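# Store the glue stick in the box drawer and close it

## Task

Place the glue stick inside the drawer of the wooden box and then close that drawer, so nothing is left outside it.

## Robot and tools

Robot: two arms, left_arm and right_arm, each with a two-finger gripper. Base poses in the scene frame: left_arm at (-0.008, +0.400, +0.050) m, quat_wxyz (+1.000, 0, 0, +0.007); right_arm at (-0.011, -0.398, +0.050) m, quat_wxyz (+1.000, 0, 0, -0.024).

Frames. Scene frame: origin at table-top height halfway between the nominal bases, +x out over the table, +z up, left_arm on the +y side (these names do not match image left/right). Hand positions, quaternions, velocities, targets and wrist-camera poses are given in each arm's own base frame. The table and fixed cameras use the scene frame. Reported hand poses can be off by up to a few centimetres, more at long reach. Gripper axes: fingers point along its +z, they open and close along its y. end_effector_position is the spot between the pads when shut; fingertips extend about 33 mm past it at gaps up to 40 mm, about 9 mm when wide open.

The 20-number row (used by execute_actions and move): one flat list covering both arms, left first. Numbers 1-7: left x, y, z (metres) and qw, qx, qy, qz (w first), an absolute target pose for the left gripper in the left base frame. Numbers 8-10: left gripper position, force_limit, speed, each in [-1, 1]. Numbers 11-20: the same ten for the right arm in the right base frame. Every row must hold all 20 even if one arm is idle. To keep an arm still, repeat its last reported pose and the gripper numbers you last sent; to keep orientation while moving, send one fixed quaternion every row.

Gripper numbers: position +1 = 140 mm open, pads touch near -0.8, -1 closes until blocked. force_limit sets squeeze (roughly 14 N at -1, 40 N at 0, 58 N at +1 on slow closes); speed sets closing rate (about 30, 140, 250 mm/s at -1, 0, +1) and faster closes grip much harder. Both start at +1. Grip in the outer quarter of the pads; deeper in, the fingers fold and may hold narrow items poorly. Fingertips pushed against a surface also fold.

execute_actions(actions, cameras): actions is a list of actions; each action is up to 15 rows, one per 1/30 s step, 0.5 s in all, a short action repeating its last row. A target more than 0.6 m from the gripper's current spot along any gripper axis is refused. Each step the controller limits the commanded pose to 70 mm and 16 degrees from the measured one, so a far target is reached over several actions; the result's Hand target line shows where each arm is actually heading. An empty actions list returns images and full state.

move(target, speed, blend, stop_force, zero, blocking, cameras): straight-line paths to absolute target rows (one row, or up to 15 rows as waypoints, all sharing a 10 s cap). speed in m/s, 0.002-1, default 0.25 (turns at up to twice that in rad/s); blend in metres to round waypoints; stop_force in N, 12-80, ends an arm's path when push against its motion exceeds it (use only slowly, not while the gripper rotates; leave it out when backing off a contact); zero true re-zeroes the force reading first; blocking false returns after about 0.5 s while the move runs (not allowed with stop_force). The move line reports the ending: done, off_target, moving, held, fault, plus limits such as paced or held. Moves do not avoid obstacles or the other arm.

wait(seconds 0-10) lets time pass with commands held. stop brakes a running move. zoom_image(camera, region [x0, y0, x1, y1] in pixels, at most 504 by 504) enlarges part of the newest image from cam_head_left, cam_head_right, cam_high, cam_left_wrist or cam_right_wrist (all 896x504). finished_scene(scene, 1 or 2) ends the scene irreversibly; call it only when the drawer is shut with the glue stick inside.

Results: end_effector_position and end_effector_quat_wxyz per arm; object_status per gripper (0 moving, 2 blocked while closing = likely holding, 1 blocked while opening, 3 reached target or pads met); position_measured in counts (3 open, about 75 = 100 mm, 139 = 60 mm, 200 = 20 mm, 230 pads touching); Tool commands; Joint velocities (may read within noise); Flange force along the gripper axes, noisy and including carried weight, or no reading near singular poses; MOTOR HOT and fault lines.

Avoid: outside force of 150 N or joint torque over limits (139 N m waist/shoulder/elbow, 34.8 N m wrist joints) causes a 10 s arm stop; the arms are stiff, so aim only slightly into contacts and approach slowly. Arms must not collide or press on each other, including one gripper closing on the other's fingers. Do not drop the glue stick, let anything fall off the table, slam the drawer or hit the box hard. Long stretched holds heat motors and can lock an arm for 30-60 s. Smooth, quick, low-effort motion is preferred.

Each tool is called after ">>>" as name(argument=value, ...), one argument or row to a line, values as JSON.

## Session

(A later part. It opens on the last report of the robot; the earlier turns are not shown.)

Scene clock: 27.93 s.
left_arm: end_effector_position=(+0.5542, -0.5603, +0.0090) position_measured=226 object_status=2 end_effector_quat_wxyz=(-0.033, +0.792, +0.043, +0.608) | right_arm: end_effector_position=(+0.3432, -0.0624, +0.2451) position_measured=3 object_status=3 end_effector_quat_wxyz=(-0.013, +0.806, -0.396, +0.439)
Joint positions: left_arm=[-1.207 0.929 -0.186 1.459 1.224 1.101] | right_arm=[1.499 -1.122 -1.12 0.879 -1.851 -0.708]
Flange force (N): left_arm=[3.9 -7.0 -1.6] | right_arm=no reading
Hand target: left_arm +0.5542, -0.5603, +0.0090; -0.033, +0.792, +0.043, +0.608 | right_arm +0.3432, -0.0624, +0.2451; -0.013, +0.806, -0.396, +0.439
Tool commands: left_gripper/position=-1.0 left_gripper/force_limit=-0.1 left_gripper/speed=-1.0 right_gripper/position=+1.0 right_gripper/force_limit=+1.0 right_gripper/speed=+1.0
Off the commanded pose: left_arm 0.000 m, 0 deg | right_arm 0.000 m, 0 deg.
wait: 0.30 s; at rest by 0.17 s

>>> wait(
  seconds=0.1,
  cameras=["cam_head_left","cam_head_right","cam_high","cam_left_wrist"],
)

>>> zoom_image(
  camera="cam_high",
  region=[310, 200, 430, 300],
)

>>> zoom_image(
  camera="cam_head_right",
  region=[370, 250, 490, 350],
)

Scene clock: 28.23 s.
left_arm: end_effector_position=(+0.5542, -0.5603, +0.0090) position_measured=226 object_status=2 end_effector_quat_wxyz=(-0.033, +0.792, +0.043, +0.608) | right_arm: end_effector_position=(+0.3432, -0.0624, +0.2451) position_measured=3 object_status=3 end_effector_quat_wxyz=(-0.013, +0.806, -0.396, +0.439)
Joint positions: left_arm=[-1.207 0.929 -0.186 1.459 1.224 1.101] | right_arm=[1.499 -1.122 -1.12 0.879 -1.851 -0.708]
Flange force (N): left_arm=[3.9 -6.7 -2.6] | right_arm=no reading
Hand target: left_arm +0.5542, -0.5603, +0.0090; -0.033, +0.792, +0.043, +0.608 | right_arm +0.3432, -0.0624, +0.2451; -0.013, +0.806, -0.396, +0.439
Tool commands: left_gripper/position=-1.0 left_gripper/force_limit=-0.1 left_gripper/speed=-1.0 right_gripper/position=+1.0 right_gripper/force_limit=+1.0 right_gripper/speed=+1.0
Off the commanded pose: left_arm 0.000 m, 0 deg | right_arm 0.000 m, 0 deg.
wait: 0.10 s; at rest from the start
Images, in order (width x height): cam_head_left 896x504, cam_head_right 896x504, cam_high 896x504, cam_left_wrist 896x504.

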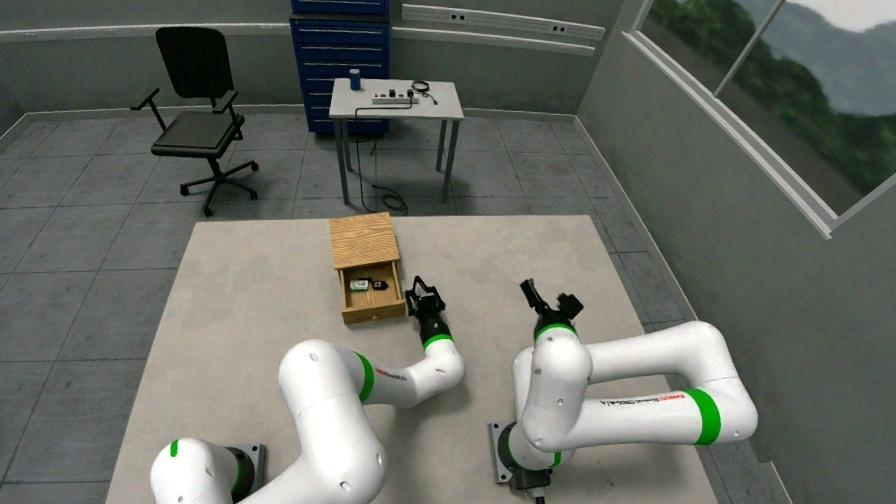

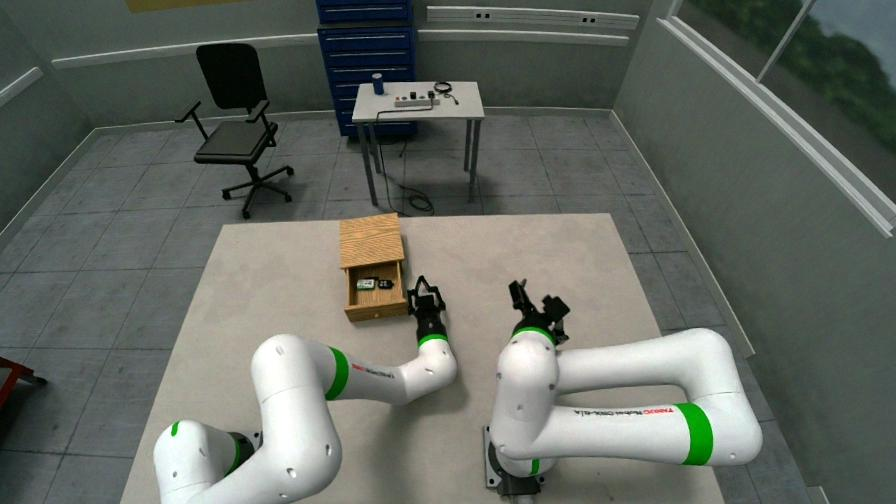

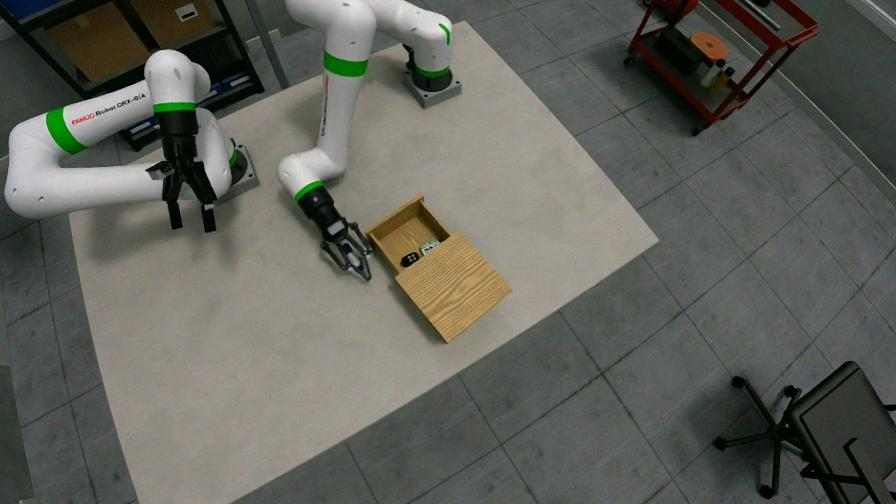

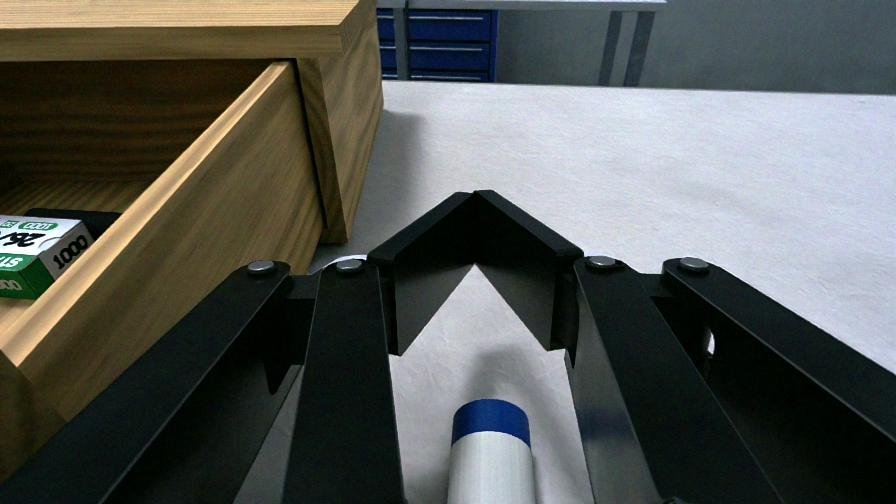

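Scaled by 4.200 from the camera's 896x504 image, which has a finer 1280x720 frame.

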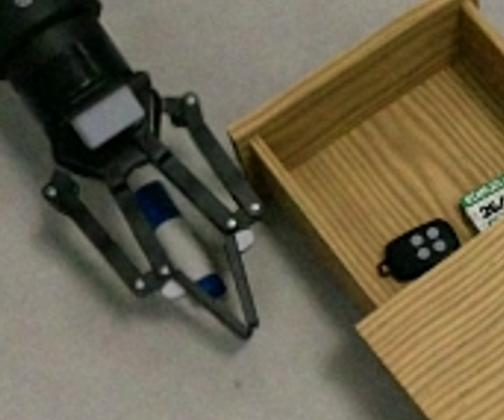

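Scaled by 4.200 from the camera's 896x504 image, which has a finer 1280x720 frame.

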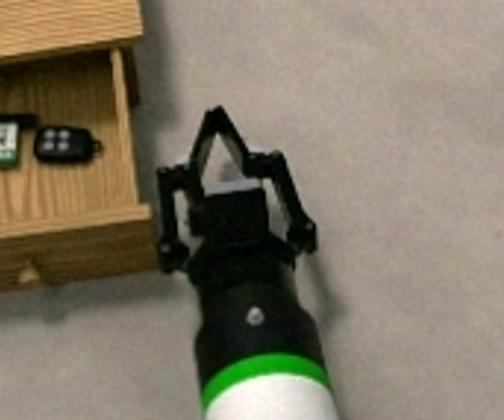

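>>> move(
  target=[
    [0.5542,-0.5603,0.009,-0.0329,0.7921,0.0429,0.6078,0.1,-0.1,-1,0.3432,-0.0624,0.2451,-0.013,0.806,-0.396,0.439,1,1,1],
  ],
  cameras=["cam_left_wrist","cam_high"],
)

>>> zoom_image(
  camera="cam_high",
  region=[310, 200, 430, 300],
)

Scene clock: 31.03 s.
left_arm: end_effector_position=(+0.5542, -0.5603, +0.0090) position_measured=117 object_status=0 end_effector_quat_wxyz=(-0.033, +0.792, +0.043, +0.608) | right_arm: end_effector_position=(+0.3432, -0.0624, +0.2451) position_measured=3 object_status=3 end_effector_quat_wxyz=(-0.013, +0.806, -0.396, +0.439)
Joint positions: left_arm=[-1.207 0.929 -0.186 1.459 1.224 1.101] | right_arm=[1.499 -1.122 -1.12 0.879 -1.851 -0.708]
Flange force (N): left_arm=[3.7 -5.7 -2.7] | right_arm=no reading
Hand target: left_arm +0.5542, -0.5603, +0.0090; -0.033, +0.792, +0.043, +0.608 | right_arm +0.3432, -0.0624, +0.2451; -0.013, +0.806, -0.396, +0.439
Off the commanded pose: left_arm 0.000 m, 0 deg | right_arm 0.000 m, 0 deg.
move: done
Images, in order (width x height): cam_high 896x504, cam_left_wrist 896x504.

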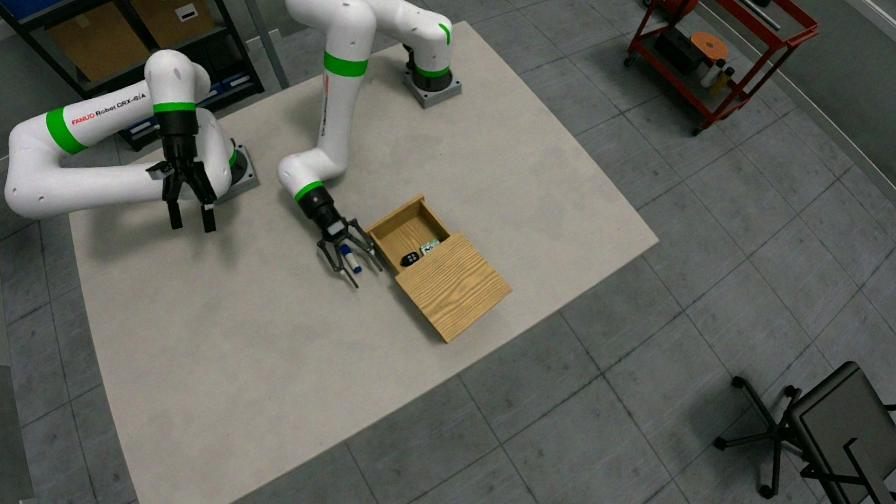

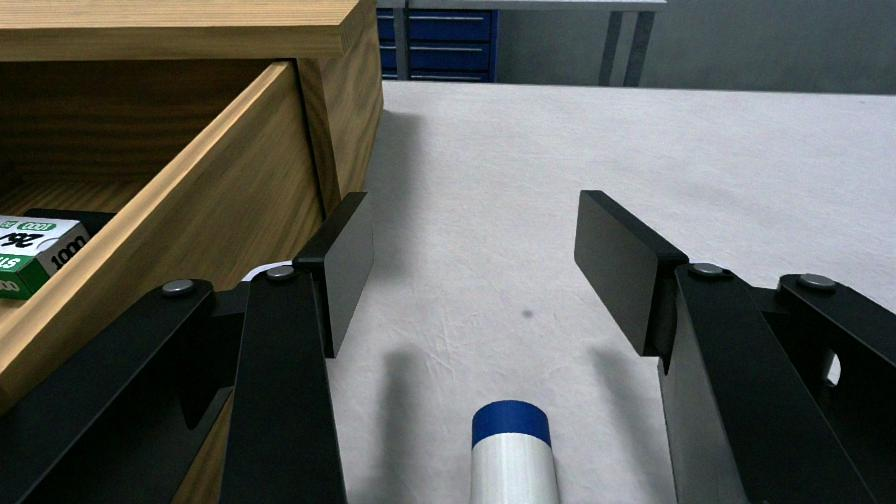

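Scaled by 4.200 from the camera's 896x504 image, which has a finer 1280x720 frame.

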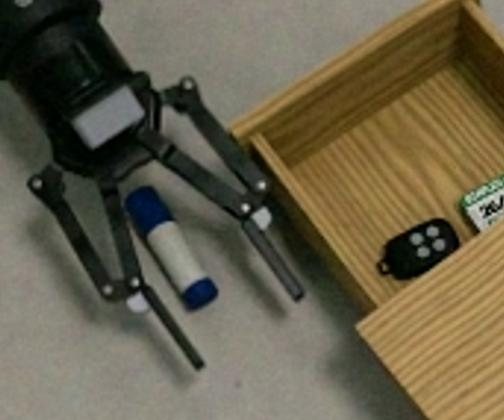

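>>> move(
  target=[
    [0.5542,-0.5603,0.11,-0.0329,0.7921,0.0429,0.6078,0.1,-0.1,-1,0.3432,-0.0624,0.2451,-0.013,0.806,-0.396,0.439,1,1,1],
    [0.4834,-0.5751,0.12,0,0.9998,0.019,0,0.1,-0.1,-1,0.3432,-0.0624,0.2451,-0.013,0.806,-0.396,0.439,1,1,1],
  ],
  blend=[0.03,0],
  speed=0.3,
  cameras=["cam_left_wrist","cam_head_right"],
)

Scene clock: 34.57 s.
left_arm: end_effector_position=(+0.4834, -0.5751, +0.1200) position_measured=117 object_status=3 end_effector_quat_wxyz=(+0.000, +1.000, +0.019, +0.000) | right_arm: end_effector_position=(+0.3432, -0.0624, +0.2451) position_measured=3 object_status=3 end_effector_quat_wxyz=(-0.013, +0.806, -0.396, +0.439)
Joint positions: left_arm=[-1.046 0.86 0.915 3.142 1.626 -0.487] | right_arm=[1.499 -1.122 -1.12 0.879 -1.851 -0.708]
Flange force (N): no reading
Hand target: left_arm +0.4834, -0.5751, +0.1200; +0.000, +1.000, +0.019, +0.000 | right_arm +0.3432, -0.0624, +0.2451; -0.013, +0.806, -0.396, +0.439
Off the commanded pose: left_arm 0.000 m, 0 deg | right_arm 0.000 m, 0 deg.
move: done
Images, in order (width x height): cam_head_right 896x504, cam_left_wrist 896x504.

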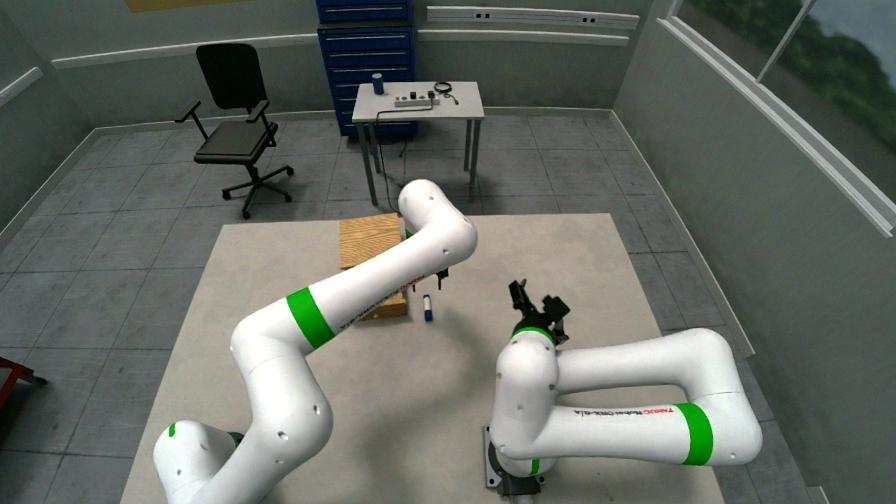

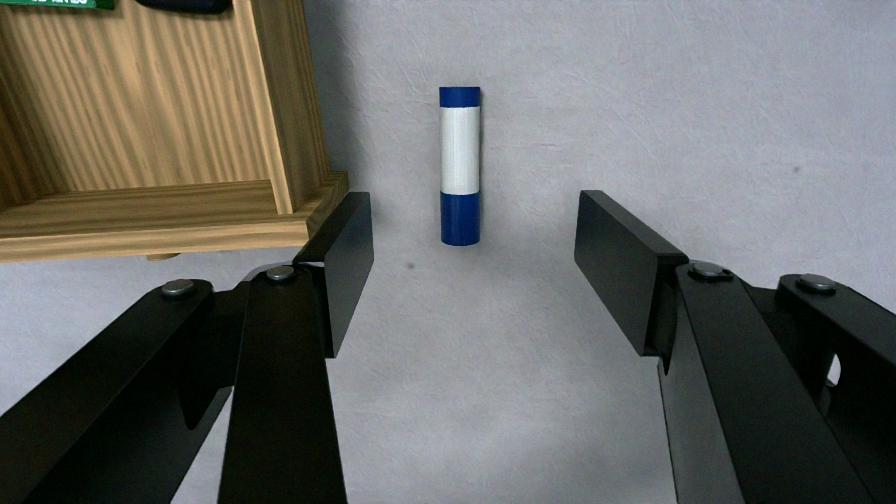

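>>> move(
  target=[
    [0.4834,-0.5751,0.12,0,0.9998,0.019,0,-0.25,-0.1,0,0.3432,-0.0624,0.2451,-0.013,0.806,-0.396,0.439,1,1,1],
    [0.4904,-0.5728,0.05,0,0.9998,0.019,0,-0.25,-0.1,0,0.3432,-0.0624,0.2451,-0.013,0.806,-0.396,0.439,1,1,1],
    [0.4904,-0.5728,-0.009,0,0.9998,0.019,0,-0.25,-0.1,0,0.3432,-0.0624,0.2451,-0.013,0.806,-0.396,0.439,1,1,1],
  ],
  blend=[0,0.03,0],
  speed=[0.2,0.2,0.1],
  cameras=["cam_left_wrist","cam_high"],
)

Scene clock: 36.83 s.
left_arm: end_effector_position=(+0.4904, -0.5728, -0.0090) position_measured=160 object_status=3 end_effector_quat_wxyz=(+0.000, +1.000, +0.019, +0.000) | right_arm: end_effector_position=(+0.3432, -0.0624, +0.2451) position_measured=3 object_status=3 end_effector_quat_wxyz=(-0.013, +0.806, -0.396, +0.439)
Joint positions: left_arm=[-1.036 0.905 0.692 3.142 1.358 -0.497] | right_arm=[1.499 -1.122 -1.12 0.879 -1.851 -0.708]
Flange force (N): left_arm=[-7.9 -10.3 -0.6] | right_arm=no reading
Hand target: left_arm +0.4904, -0.5728, -0.0090; +0.000, +1.000, +0.019, +0.000 | right_arm +0.3432, -0.0624, +0.2451; -0.013, +0.806, -0.396, +0.439
Off the commanded pose: left_arm 0.000 m, 0 deg | right_arm 0.000 m, 0 deg.
move: done; blend cut to 0.0295 m at target 2
Images, in order (width x height): cam_high 896x504, cam_left_wrist 896x504.

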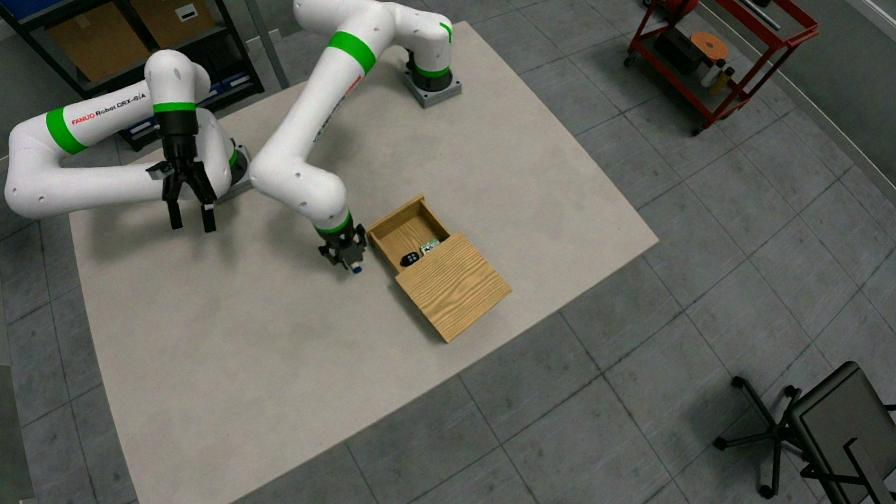

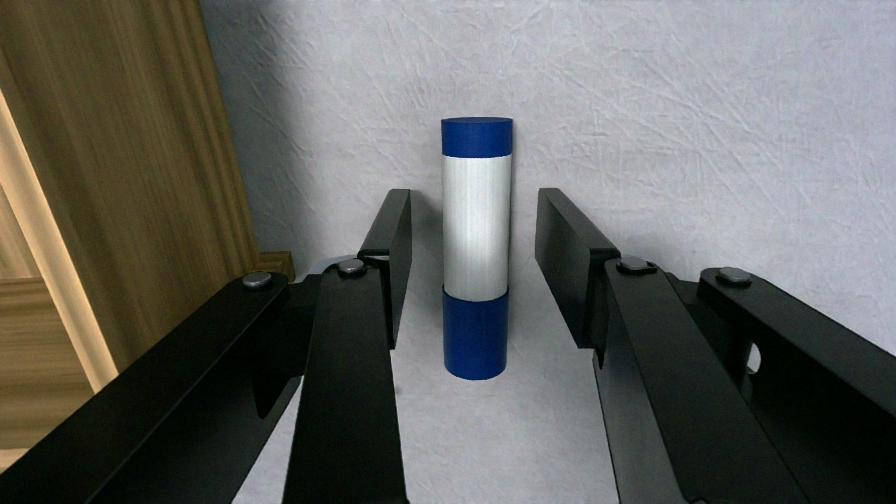

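>>> move(
  target=[0.4904, -0.5728, -0.009, 0, 0.9998, 0.019, 0, -1, -0.1, -1, 0.3432, -0.0624, 0.2451, -0.013, 0.806, -0.396, 0.439, 1, 1, 1],
  cameras=["cam_left_wrist"],
)

Scene clock: 38.07 s.
left_arm: end_effector_position=(+0.4904, -0.5728, -0.0090) position_measured=196 object_status=0 end_effector_quat_wxyz=(+0.000, +1.000, +0.019, +0.000) | right_arm: end_effector_position=(+0.3432, -0.0624, +0.2451) position_measured=3 object_status=3 end_effector_quat_wxyz=(-0.013, +0.806, -0.396, +0.439)
Joint positions: left_arm=[-1.036 0.905 0.692 3.142 1.358 -0.497] | right_arm=[1.499 -1.122 -1.12 0.879 -1.851 -0.708]
Flange force (N): left_arm=[-7.3 -10.1 -2.1] | right_arm=no reading
Hand target: left_arm +0.4904, -0.5728, -0.0090; +0.000, +1.000, +0.019, +0.000 | right_arm +0.3432, -0.0624, +0.2451; -0.013, +0.806, -0.396, +0.439
Off the commanded pose: left_arm 0.000 m, 0 deg | right_arm 0.000 m, 0 deg.
move: done
Images, in order (width x height): cam_left_wrist 896x504.

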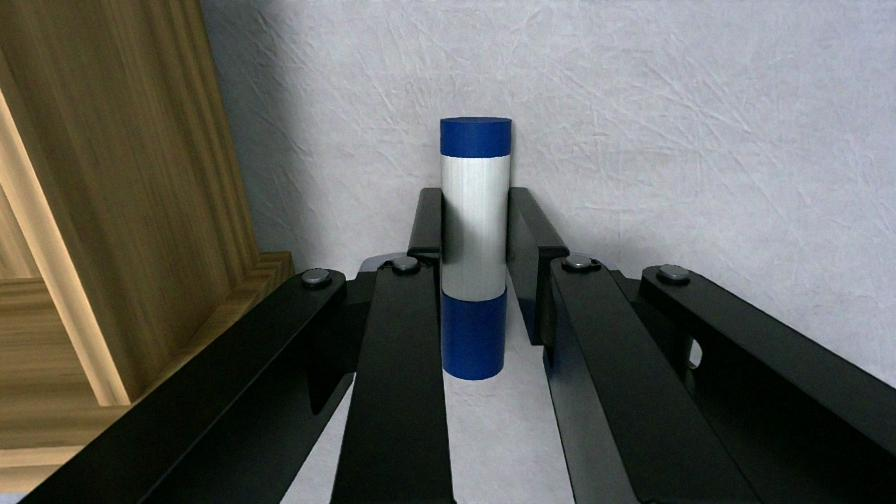

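>>> move(
  target=[
    [0.4904,-0.5728,0.14,0,0.9998,0.019,0,-1,-0.1,-1,0.3432,-0.0624,0.2451,-0.013,0.806,-0.396,0.439,1,1,1],
    [0.5093,-0.3992,0.16,0,0.7443,-0.6678,0,-1,-0.1,-1,0.3432,-0.0624,0.2451,-0.013,0.806,-0.396,0.439,1,1,1],
  ],
  blend=[0.03,0],
  speed=[0.2,0.35],
  cameras=["cam_left_wrist","cam_high","cam_head_right"],
)

>>> zoom_image(
  camera="cam_high",
  region=[350, 180, 470, 280],
)

Scene clock: 41.80 s.
left_arm: end_effector_position=(+0.5093, -0.3992, +0.1600) position_measured=196 object_status=2 end_effector_quat_wxyz=(+0.000, +0.744, -0.668, +0.000) | right_arm: end_effector_position=(+0.3432, -0.0624, +0.2451) position_measured=3 object_status=3 end_effector_quat_wxyz=(-0.013, +0.806, -0.396, +0.439)
Joint positions: left_arm=[-0.867 0.522 0.467 3.142 1.515 -2.166] | right_arm=[1.499 -1.122 -1.12 0.879 -1.851 -0.708]
Flange force (N): left_arm=[-6.7 6.7 2.1] | right_arm=no reading
Hand target: left_arm +0.5093, -0.3992, +0.1600; +0.000, +0.744, -0.668, +0.000 | right_arm +0.3432, -0.0624, +0.2451; -0.013, +0.806, -0.396, +0.439
Off the commanded pose: left_arm 0.000 m, 0 deg | right_arm 0.000 m, 0 deg.
move: done
Images, in order (width x height): cam_head_right 896x504, cam_high 896x504, cam_left_wrist 896x504.

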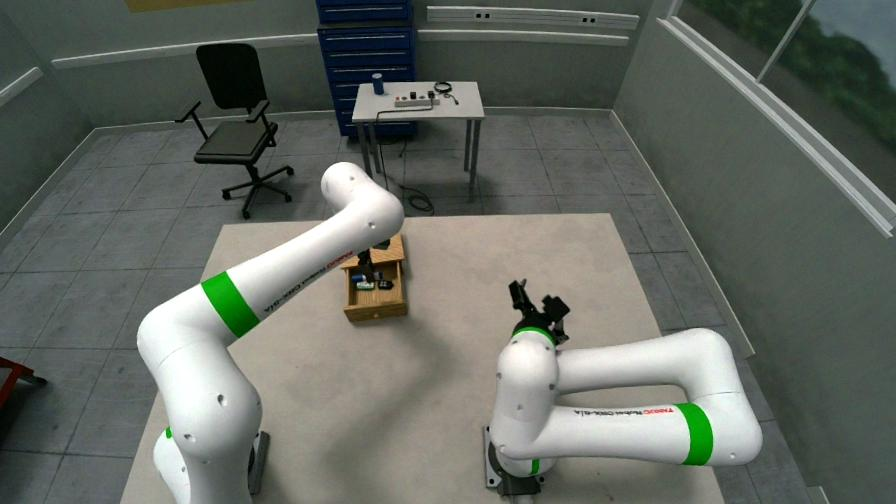

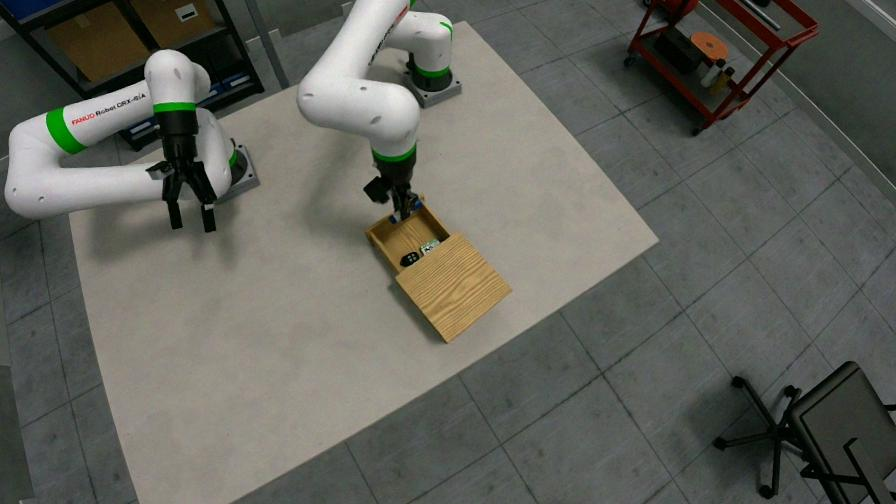

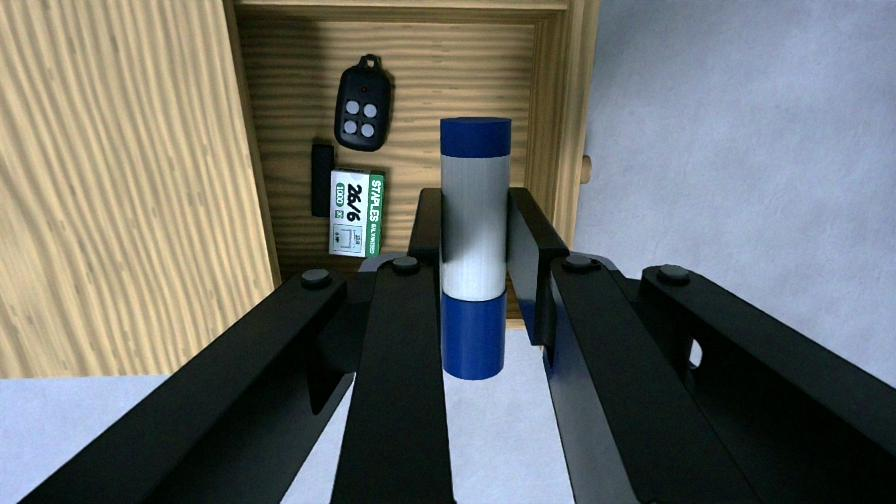

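Scaled by 4.200 from the camera's 896x504 image, which has a finer 1280x720 frame.

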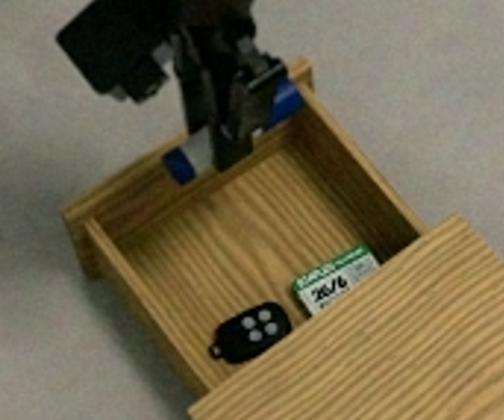

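>>> move(
  target=[0.5085,-0.3915,0.035,0,0.7443,-0.6678,0,-1,-0.1,-1,0.3432,-0.0624,0.2451,-0.013,0.806,-0.396,0.439,1,1,1],
  speed=0.15,
  cameras=["cam_left_wrist","cam_high"],
)

>>> zoom_image(
  camera="cam_high",
  region=[350, 180, 470, 280],
)

Scene clock: 43.37 s.
left_arm: end_effector_position=(+0.5084, -0.3916, +0.0350) position_measured=196 object_status=2 end_effector_quat_wxyz=(+0.000, +0.744, -0.668, +0.000) | right_arm: end_effector_position=(+0.3432, -0.0624, +0.2451) position_measured=3 object_status=3 end_effector_quat_wxyz=(-0.013, +0.806, -0.396, +0.439)
Joint positions: left_arm=[-0.86 0.57 0.242 3.142 1.243 -2.173] | right_arm=[1.499 -1.122 -1.12 0.879 -1.851 -0.708]
Flange force (N): left_arm=[-6.0 5.9 -0.4] | right_arm=no reading
Hand target: left_arm +0.5085, -0.3915, +0.0350; +0.000, +0.744, -0.668, +0.000 | right_arm +0.3432, -0.0624, +0.2451; -0.013, +0.806, -0.396, +0.439
Off the commanded pose: left_arm 0.000 m, 0 deg | right_arm 0.000 m, 0 deg.
move: done
Images, in order (width x height): cam_high 896x504, cam_left_wrist 896x504.

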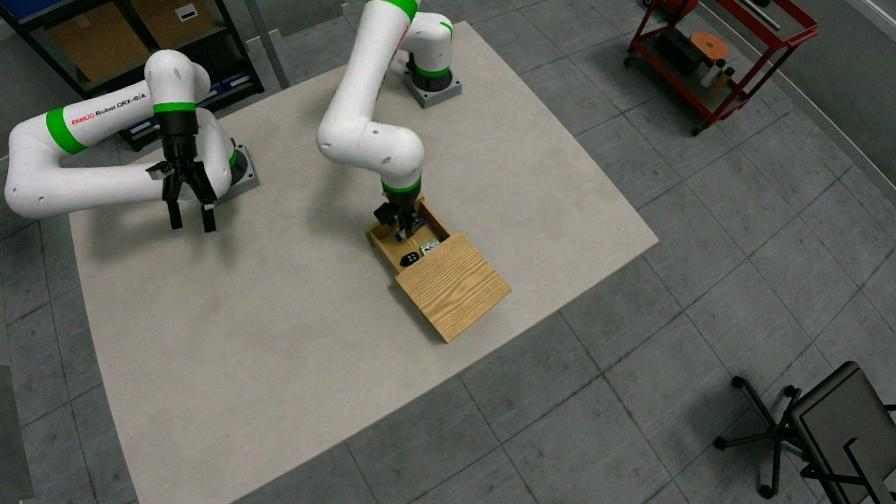

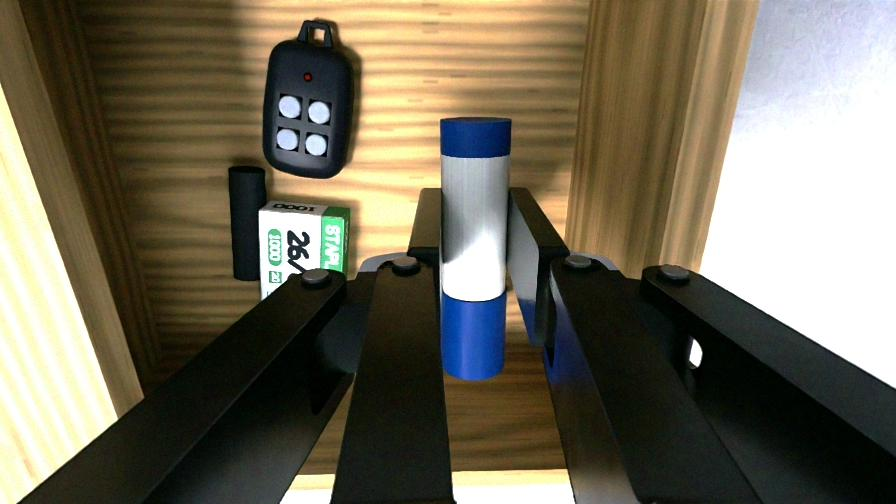

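Scaled by 4.200 from the camera's 896x504 image, which has a finer 1280x720 frame.

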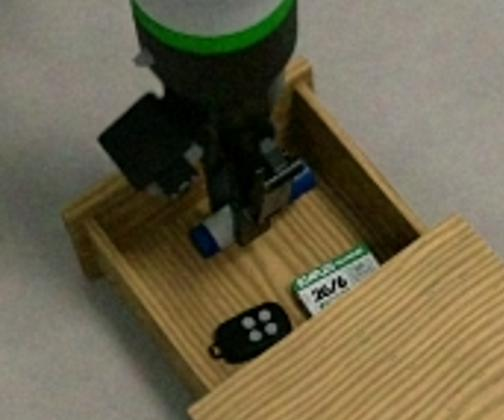

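>>> move(
  target=[0.5165,-0.3907,0.024,0,0.7443,-0.6678,0,-1,-0.1,-1,0.3432,-0.0624,0.2451,-0.013,0.806,-0.396,0.439,1,1,1],
  speed=0.1,
)

>>> move(
  target=[0.5165,-0.3907,-0.003,0,0.7443,-0.6678,0,-1,-0.1,-1,0.3432,-0.0624,0.2451,-0.013,0.806,-0.396,0.439,1,1,1],
  speed=0.02,
  stop_force=12,
  cameras=["cam_left_wrist","cam_high"],
)

>>> zoom_image(
  camera="cam_high",
  region=[350, 180, 470, 280],
)

Scene clock: 44.60 s.
left_arm: end_effector_position=(+0.5165, -0.3907, +0.0240) position_measured=196 object_status=2 end_effector_quat_wxyz=(+0.000, +0.744, -0.668, +0.000) | right_arm: end_effector_position=(+0.3432, -0.0624, +0.2451) position_measured=3 object_status=3 end_effector_quat_wxyz=(-0.013, +0.806, -0.396, +0.439)
Joint positions: left_arm=[-0.85 0.594 0.252 3.142 1.229 -2.184] | right_arm=[1.499 -1.122 -1.12 0.879 -1.851 -0.708]
Flange force (N): left_arm=[-5.8 5.8 -0.5] | right_arm=no reading
Hand target: left_arm +0.5165, -0.3907, +0.0240; +0.000, +0.744, -0.668, +0.000 | right_arm +0.3432, -0.0624, +0.2451; -0.013, +0.806, -0.396, +0.439
Off the commanded pose: left_arm 0.000 m, 0 deg | right_arm 0.000 m, 0 deg.
move: done

Scene clock: 46.17 s.
left_arm: end_effector_position=(+0.5166, -0.3908, +0.0044) position_measured=196 object_status=2 end_effector_quat_wxyz=(+0.000, +0.744, -0.668, +0.000) | right_arm: end_effector_position=(+0.3432, -0.0624, +0.2451) position_measured=3 object_status=3 end_effector_quat_wxyz=(-0.013, +0.806, -0.396, +0.439)
Joint positions: left_arm=[-0.85 0.611 0.23 3.142 1.189 -2.184] | right_arm=[1.499 -1.122 -1.12 0.879 -1.851 -0.708]
Flange force (N): left_arm=[-6.7 7.5 -18.2] | right_arm=no reading
Hand target: left_arm +0.5166, -0.3908, +0.0044; +0.000, +0.744, -0.668, +0.000 | right_arm +0.3432, -0.0624, +0.2451; -0.013, +0.806, -0.396, +0.439
Off the commanded pose: left_arm 0.007 m, 0 deg | right_arm 0.000 m, 0 deg.
move: contact (left_arm)
Images, in order (width x height): cam_high 896x504, cam_left_wrist 896x504.

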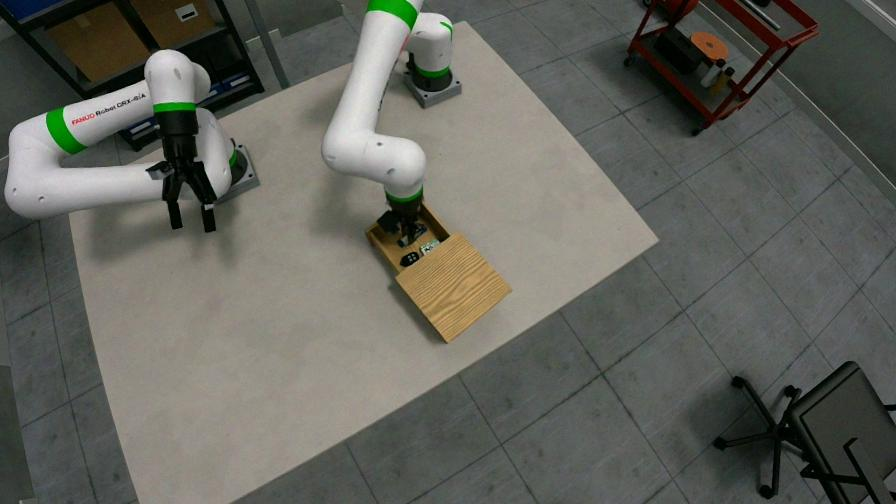

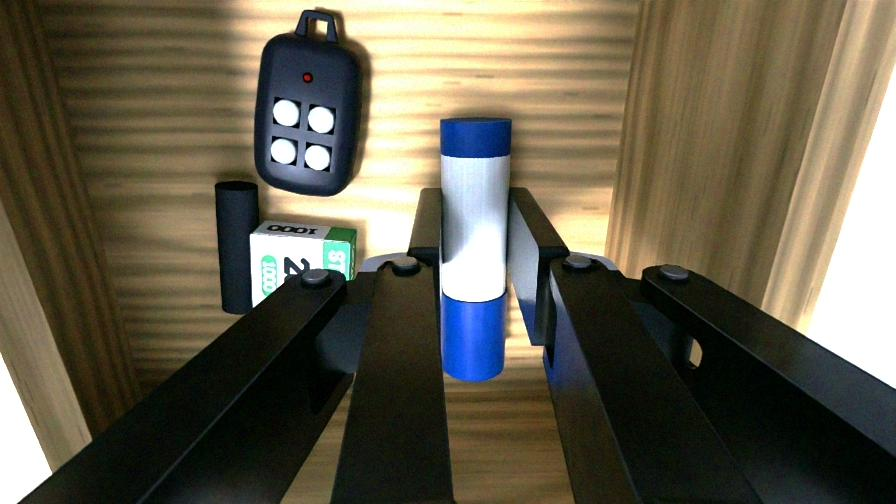

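Scaled by 4.200 from the camera's 896x504 image, which has a finer 1280x720 frame.

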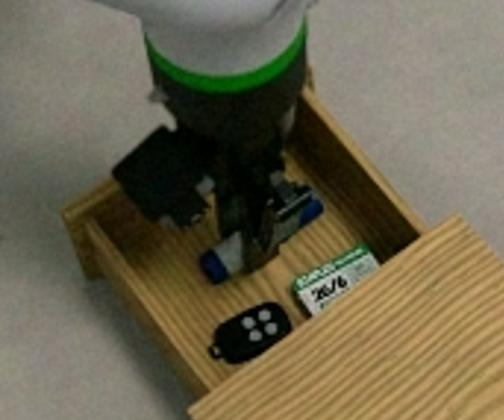

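>>> move(
  target=[
    [0.5166,-0.3908,0.0054,0,0.7443,-0.6678,0,-0.3,-0.1,-1,0.3432,-0.0624,0.2451,-0.013,0.806,-0.396,0.439,1,1,1],
    [0.5166,-0.3908,0.0054,0,0.7443,-0.6678,0,-0.3,-0.1,-1,0.3432,-0.0624,0.2451,-0.013,0.806,-0.396,0.439,1,1,1],
    [0.5166,-0.3908,0.15,0,0.7443,-0.6678,0,-0.3,-0.1,-1,0.3432,-0.0624,0.2451,-0.013,0.806,-0.396,0.439,1,1,1],
  ],
  speed=0.15,
  cameras=["cam_left_wrist","cam_high"],
)

>>> zoom_image(
  camera="cam_high",
  region=[350, 180, 470, 280],
)

Scene clock: 48.57 s.
left_arm: end_effector_position=(+0.5167, -0.3907, +0.1501) position_measured=167 object_status=3 end_effector_quat_wxyz=(+0.000, +0.744, -0.668, +0.000) | right_arm: end_effector_position=(+0.3432, -0.0624, +0.2451) position_measured=3 object_status=3 end_effector_quat_wxyz=(-0.013, +0.806, -0.396, +0.439)
Joint positions: left_arm=[-0.85 0.526 0.449 3.141 1.494 -2.184] | right_arm=[1.499 -1.122 -1.12 0.879 -1.851 -0.708]
Flange force (N): left_arm=[-6.7 7.5 0.6] | right_arm=no reading
Hand target: left_arm +0.5166, -0.3908, +0.1500; +0.000, +0.744, -0.668, +0.000 | right_arm +0.3432, -0.0624, +0.2451; -0.013, +0.806, -0.396, +0.439
Off the commanded pose: left_arm 0.000 m, 0 deg | right_arm 0.000 m, 0 deg.
move: done
Images, in order (width x height): cam_high 896x504, cam_left_wrist 896x504.

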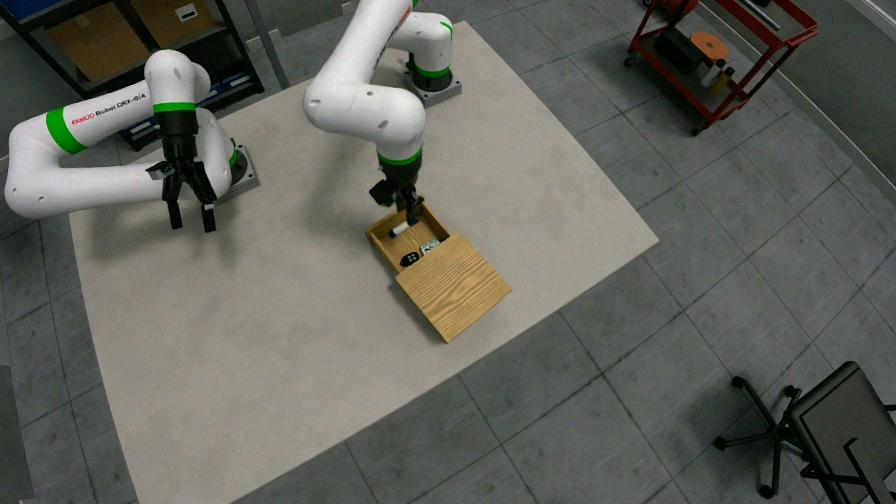

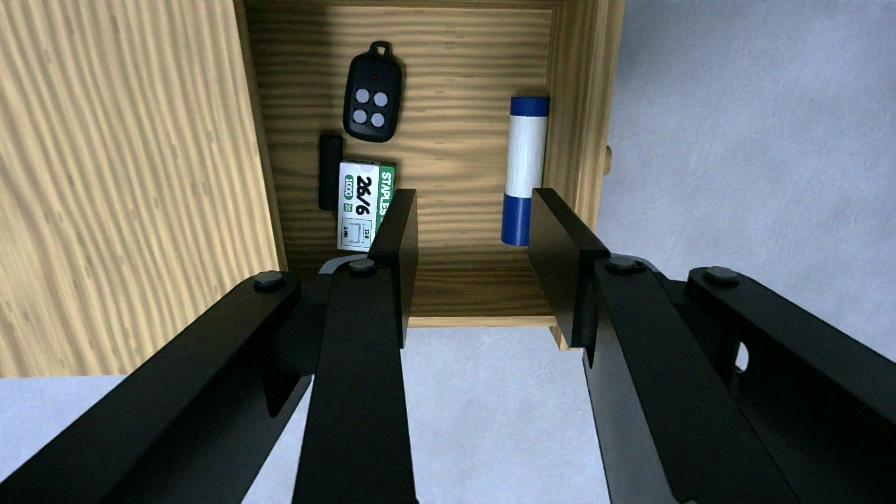

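Scaled by 4.200 from the camera's 896x504 image, which has a finer 1280x720 frame.

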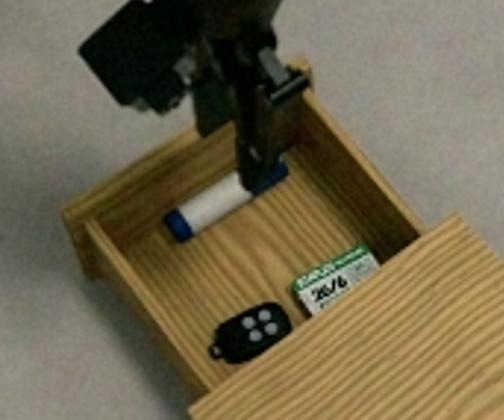

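>>> move(
  target=[
    [0.42,-0.41,0.2,0,0.9998,0.019,0,-0.3,-0.1,-1,0.3432,-0.0624,0.2451,-0.013,0.806,-0.396,0.439,1,1,1],
    [0.3264,-0.4192,0.12,-0.0329,0.7921,0.0429,0.6078,-0.3,-0.1,-1,0.3432,-0.0624,0.2451,-0.013,0.806,-0.396,0.439,1,1,1],
    [0.3264,-0.4192,0.014,-0.0329,0.7921,0.0429,0.6078,-0.3,-0.1,-1,0.3432,-0.0624,0.2451,-0.013,0.806,-0.396,0.439,1,1,1],
    [0.3264,-0.4192,0.014,-0.0329,0.7921,0.0429,0.6078,-1,-0.2,0,0.3432,-0.0624,0.2451,-0.013,0.806,-0.396,0.439,1,1,1],
  ],
  speed=[0.5,0.5,0.3,0.3],
  blend=[0.05,0.03,0,0],
  cameras=["cam_left_wrist","cam_head_right","cam_high"],
)

Scene clock: 54.53 s.
left_arm: end_effector_position=(+0.3264, -0.4192, +0.0140) position_measured=233 object_status=0 end_effector_quat_wxyz=(-0.033, +0.792, +0.043, +0.608) | right_arm: end_effector_position=(+0.3432, -0.0624, +0.2451) position_measured=3 object_status=3 end_effector_quat_wxyz=(-0.013, +0.806, -0.396, +0.439)
Joint positions: left_arm=[-1.679 0.669 -0.72 1.83 1.352 1.389] | right_arm=[1.499 -1.122 -1.12 0.879 -1.851 -0.708]
Flange force (N): left_arm=[5.4 -4.5 0.0] | right_arm=no reading
Hand target: left_arm +0.3264, -0.4192, +0.0140; -0.033, +0.792, +0.043, +0.608 | right_arm +0.3432, -0.0624, +0.2451; -0.013, +0.806, -0.396, +0.439
Off the commanded pose: left_arm 0.000 m, 0 deg | right_arm 0.000 m, 0 deg.
move: done
Images, in order (width x height): cam_head_right 896x504, cam_high 896x504, cam_left_wrist 896x504.

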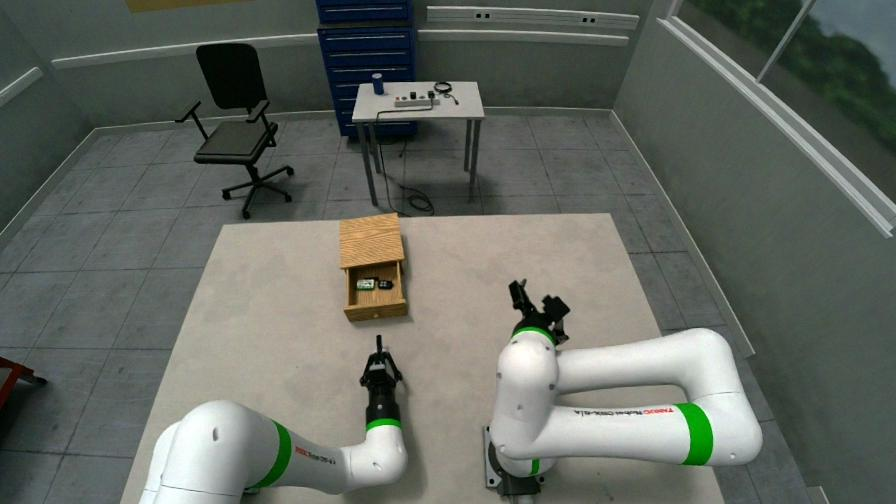

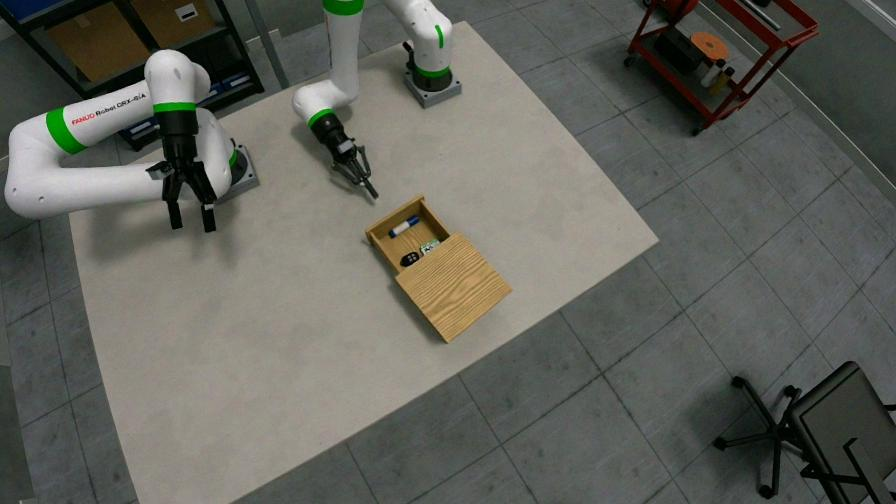

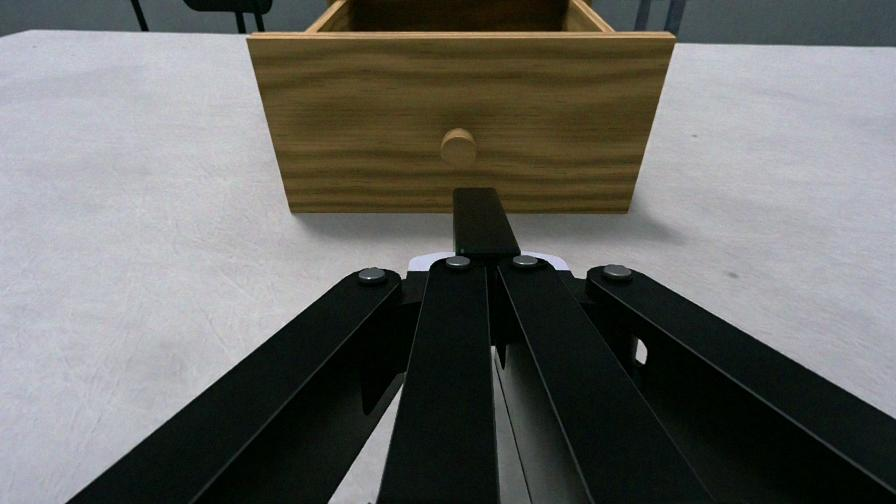

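>>> move(
  target=[
    [0.385,-0.4098,0.014,-0.0329,0.7921,0.0429,0.6078,-1,-0.2,0,0.3432,-0.0624,0.2451,-0.013,0.806,-0.396,0.439,1,1,1],
    [0.415,-0.4065,0.014,-0.0329,0.7921,0.0429,0.6078,-1,-0.2,0,0.3432,-0.0624,0.2451,-0.013,0.806,-0.396,0.439,1,1,1],
    [0.53,-0.3939,0.014,-0.0329,0.7921,0.0429,0.6078,-1,-0.2,0,0.3432,-0.0624,0.2451,-0.013,0.806,-0.396,0.439,1,1,1],
    [0.565,-0.3901,0.014,-0.0329,0.7921,0.0429,0.6078,-1,-0.2,0,0.3432,-0.0624,0.2451,-0.013,0.806,-0.396,0.439,1,1,1],
  ],
  speed=[0.15,0.05,0.1,0.025],
  stop_force=22,
  cameras=["cam_left_wrist","cam_head_right","cam_high"],
)

>>> zoom_image(
  camera="cam_high",
  region=[370, 200, 520, 350],
)

Scene clock: 59.27 s.
left_arm: end_effector_position=(+0.5650, -0.3901, +0.0140) position_measured=233 object_status=3 end_effector_quat_wxyz=(-0.033, +0.792, +0.043, +0.608) | right_arm: end_effector_position=(+0.3432, -0.0624, +0.2451) position_measured=3 object_status=3 end_effector_quat_wxyz=(-0.013, +0.806, -0.396, +0.439)
Joint positions: left_arm=[-0.982 0.703 -0.638 1.157 1.209 1.353] | right_arm=[1.499 -1.122 -1.12 0.879 -1.851 -0.708]
Flange force (N): left_arm=[3.2 -5.4 -15.2] | right_arm=no reading
Hand target: left_arm +0.5650, -0.3901, +0.0140; -0.033, +0.792, +0.043, +0.608 | right_arm +0.3432, -0.0624, +0.2451; -0.013, +0.806, -0.396, +0.439
Off the commanded pose: left_arm 0.000 m, 0 deg | right_arm 0.000 m, 0 deg.
move: done
Images, in order (width x height): cam_head_right 896x504, cam_high 896x504, cam_left_wrist 896x504.

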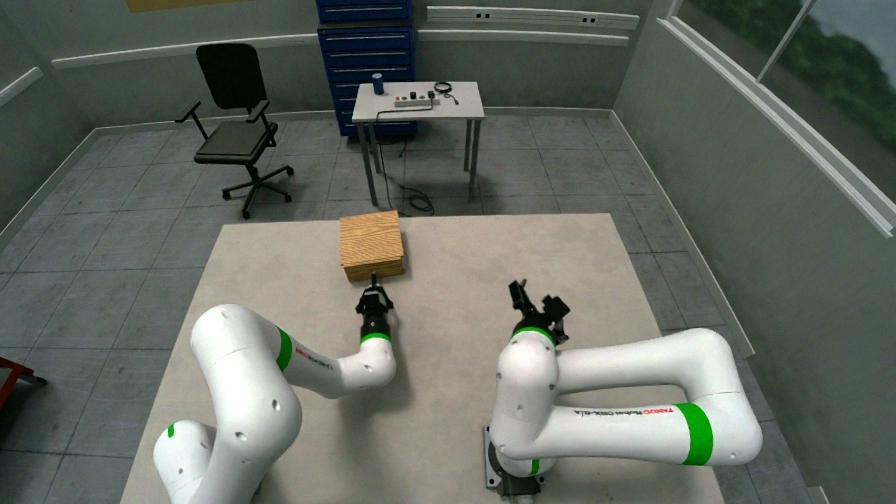

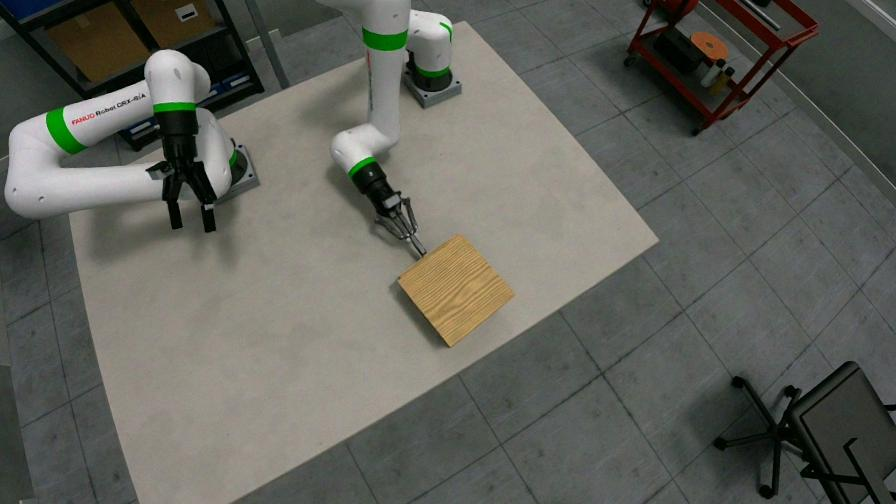

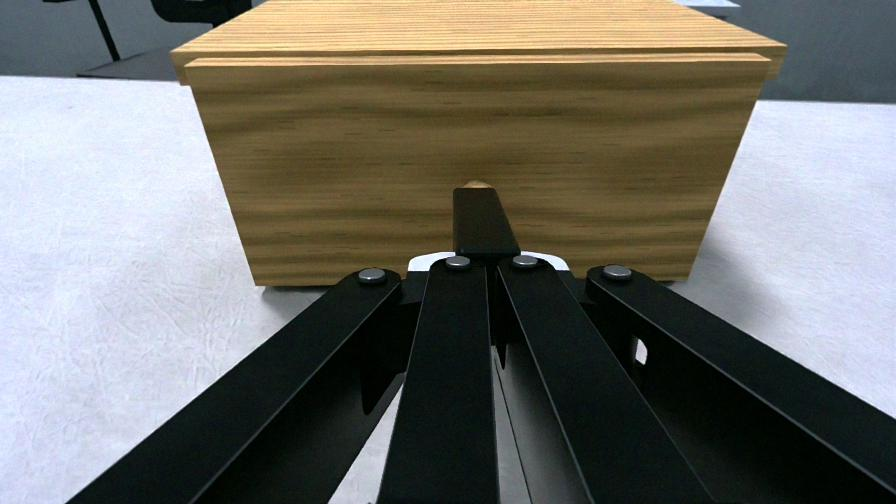

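Scaled by 3.360 from the camera's 896x504 image, which has a finer 1280x720 frame.

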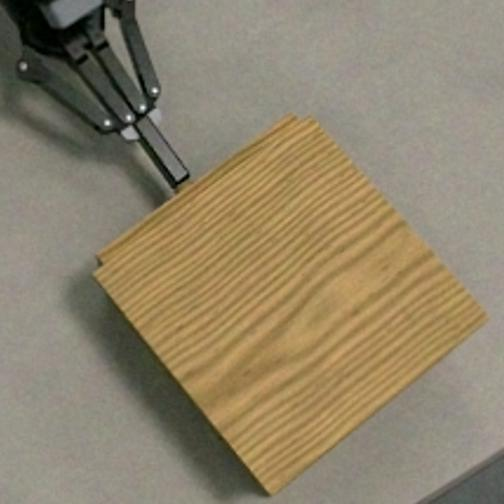

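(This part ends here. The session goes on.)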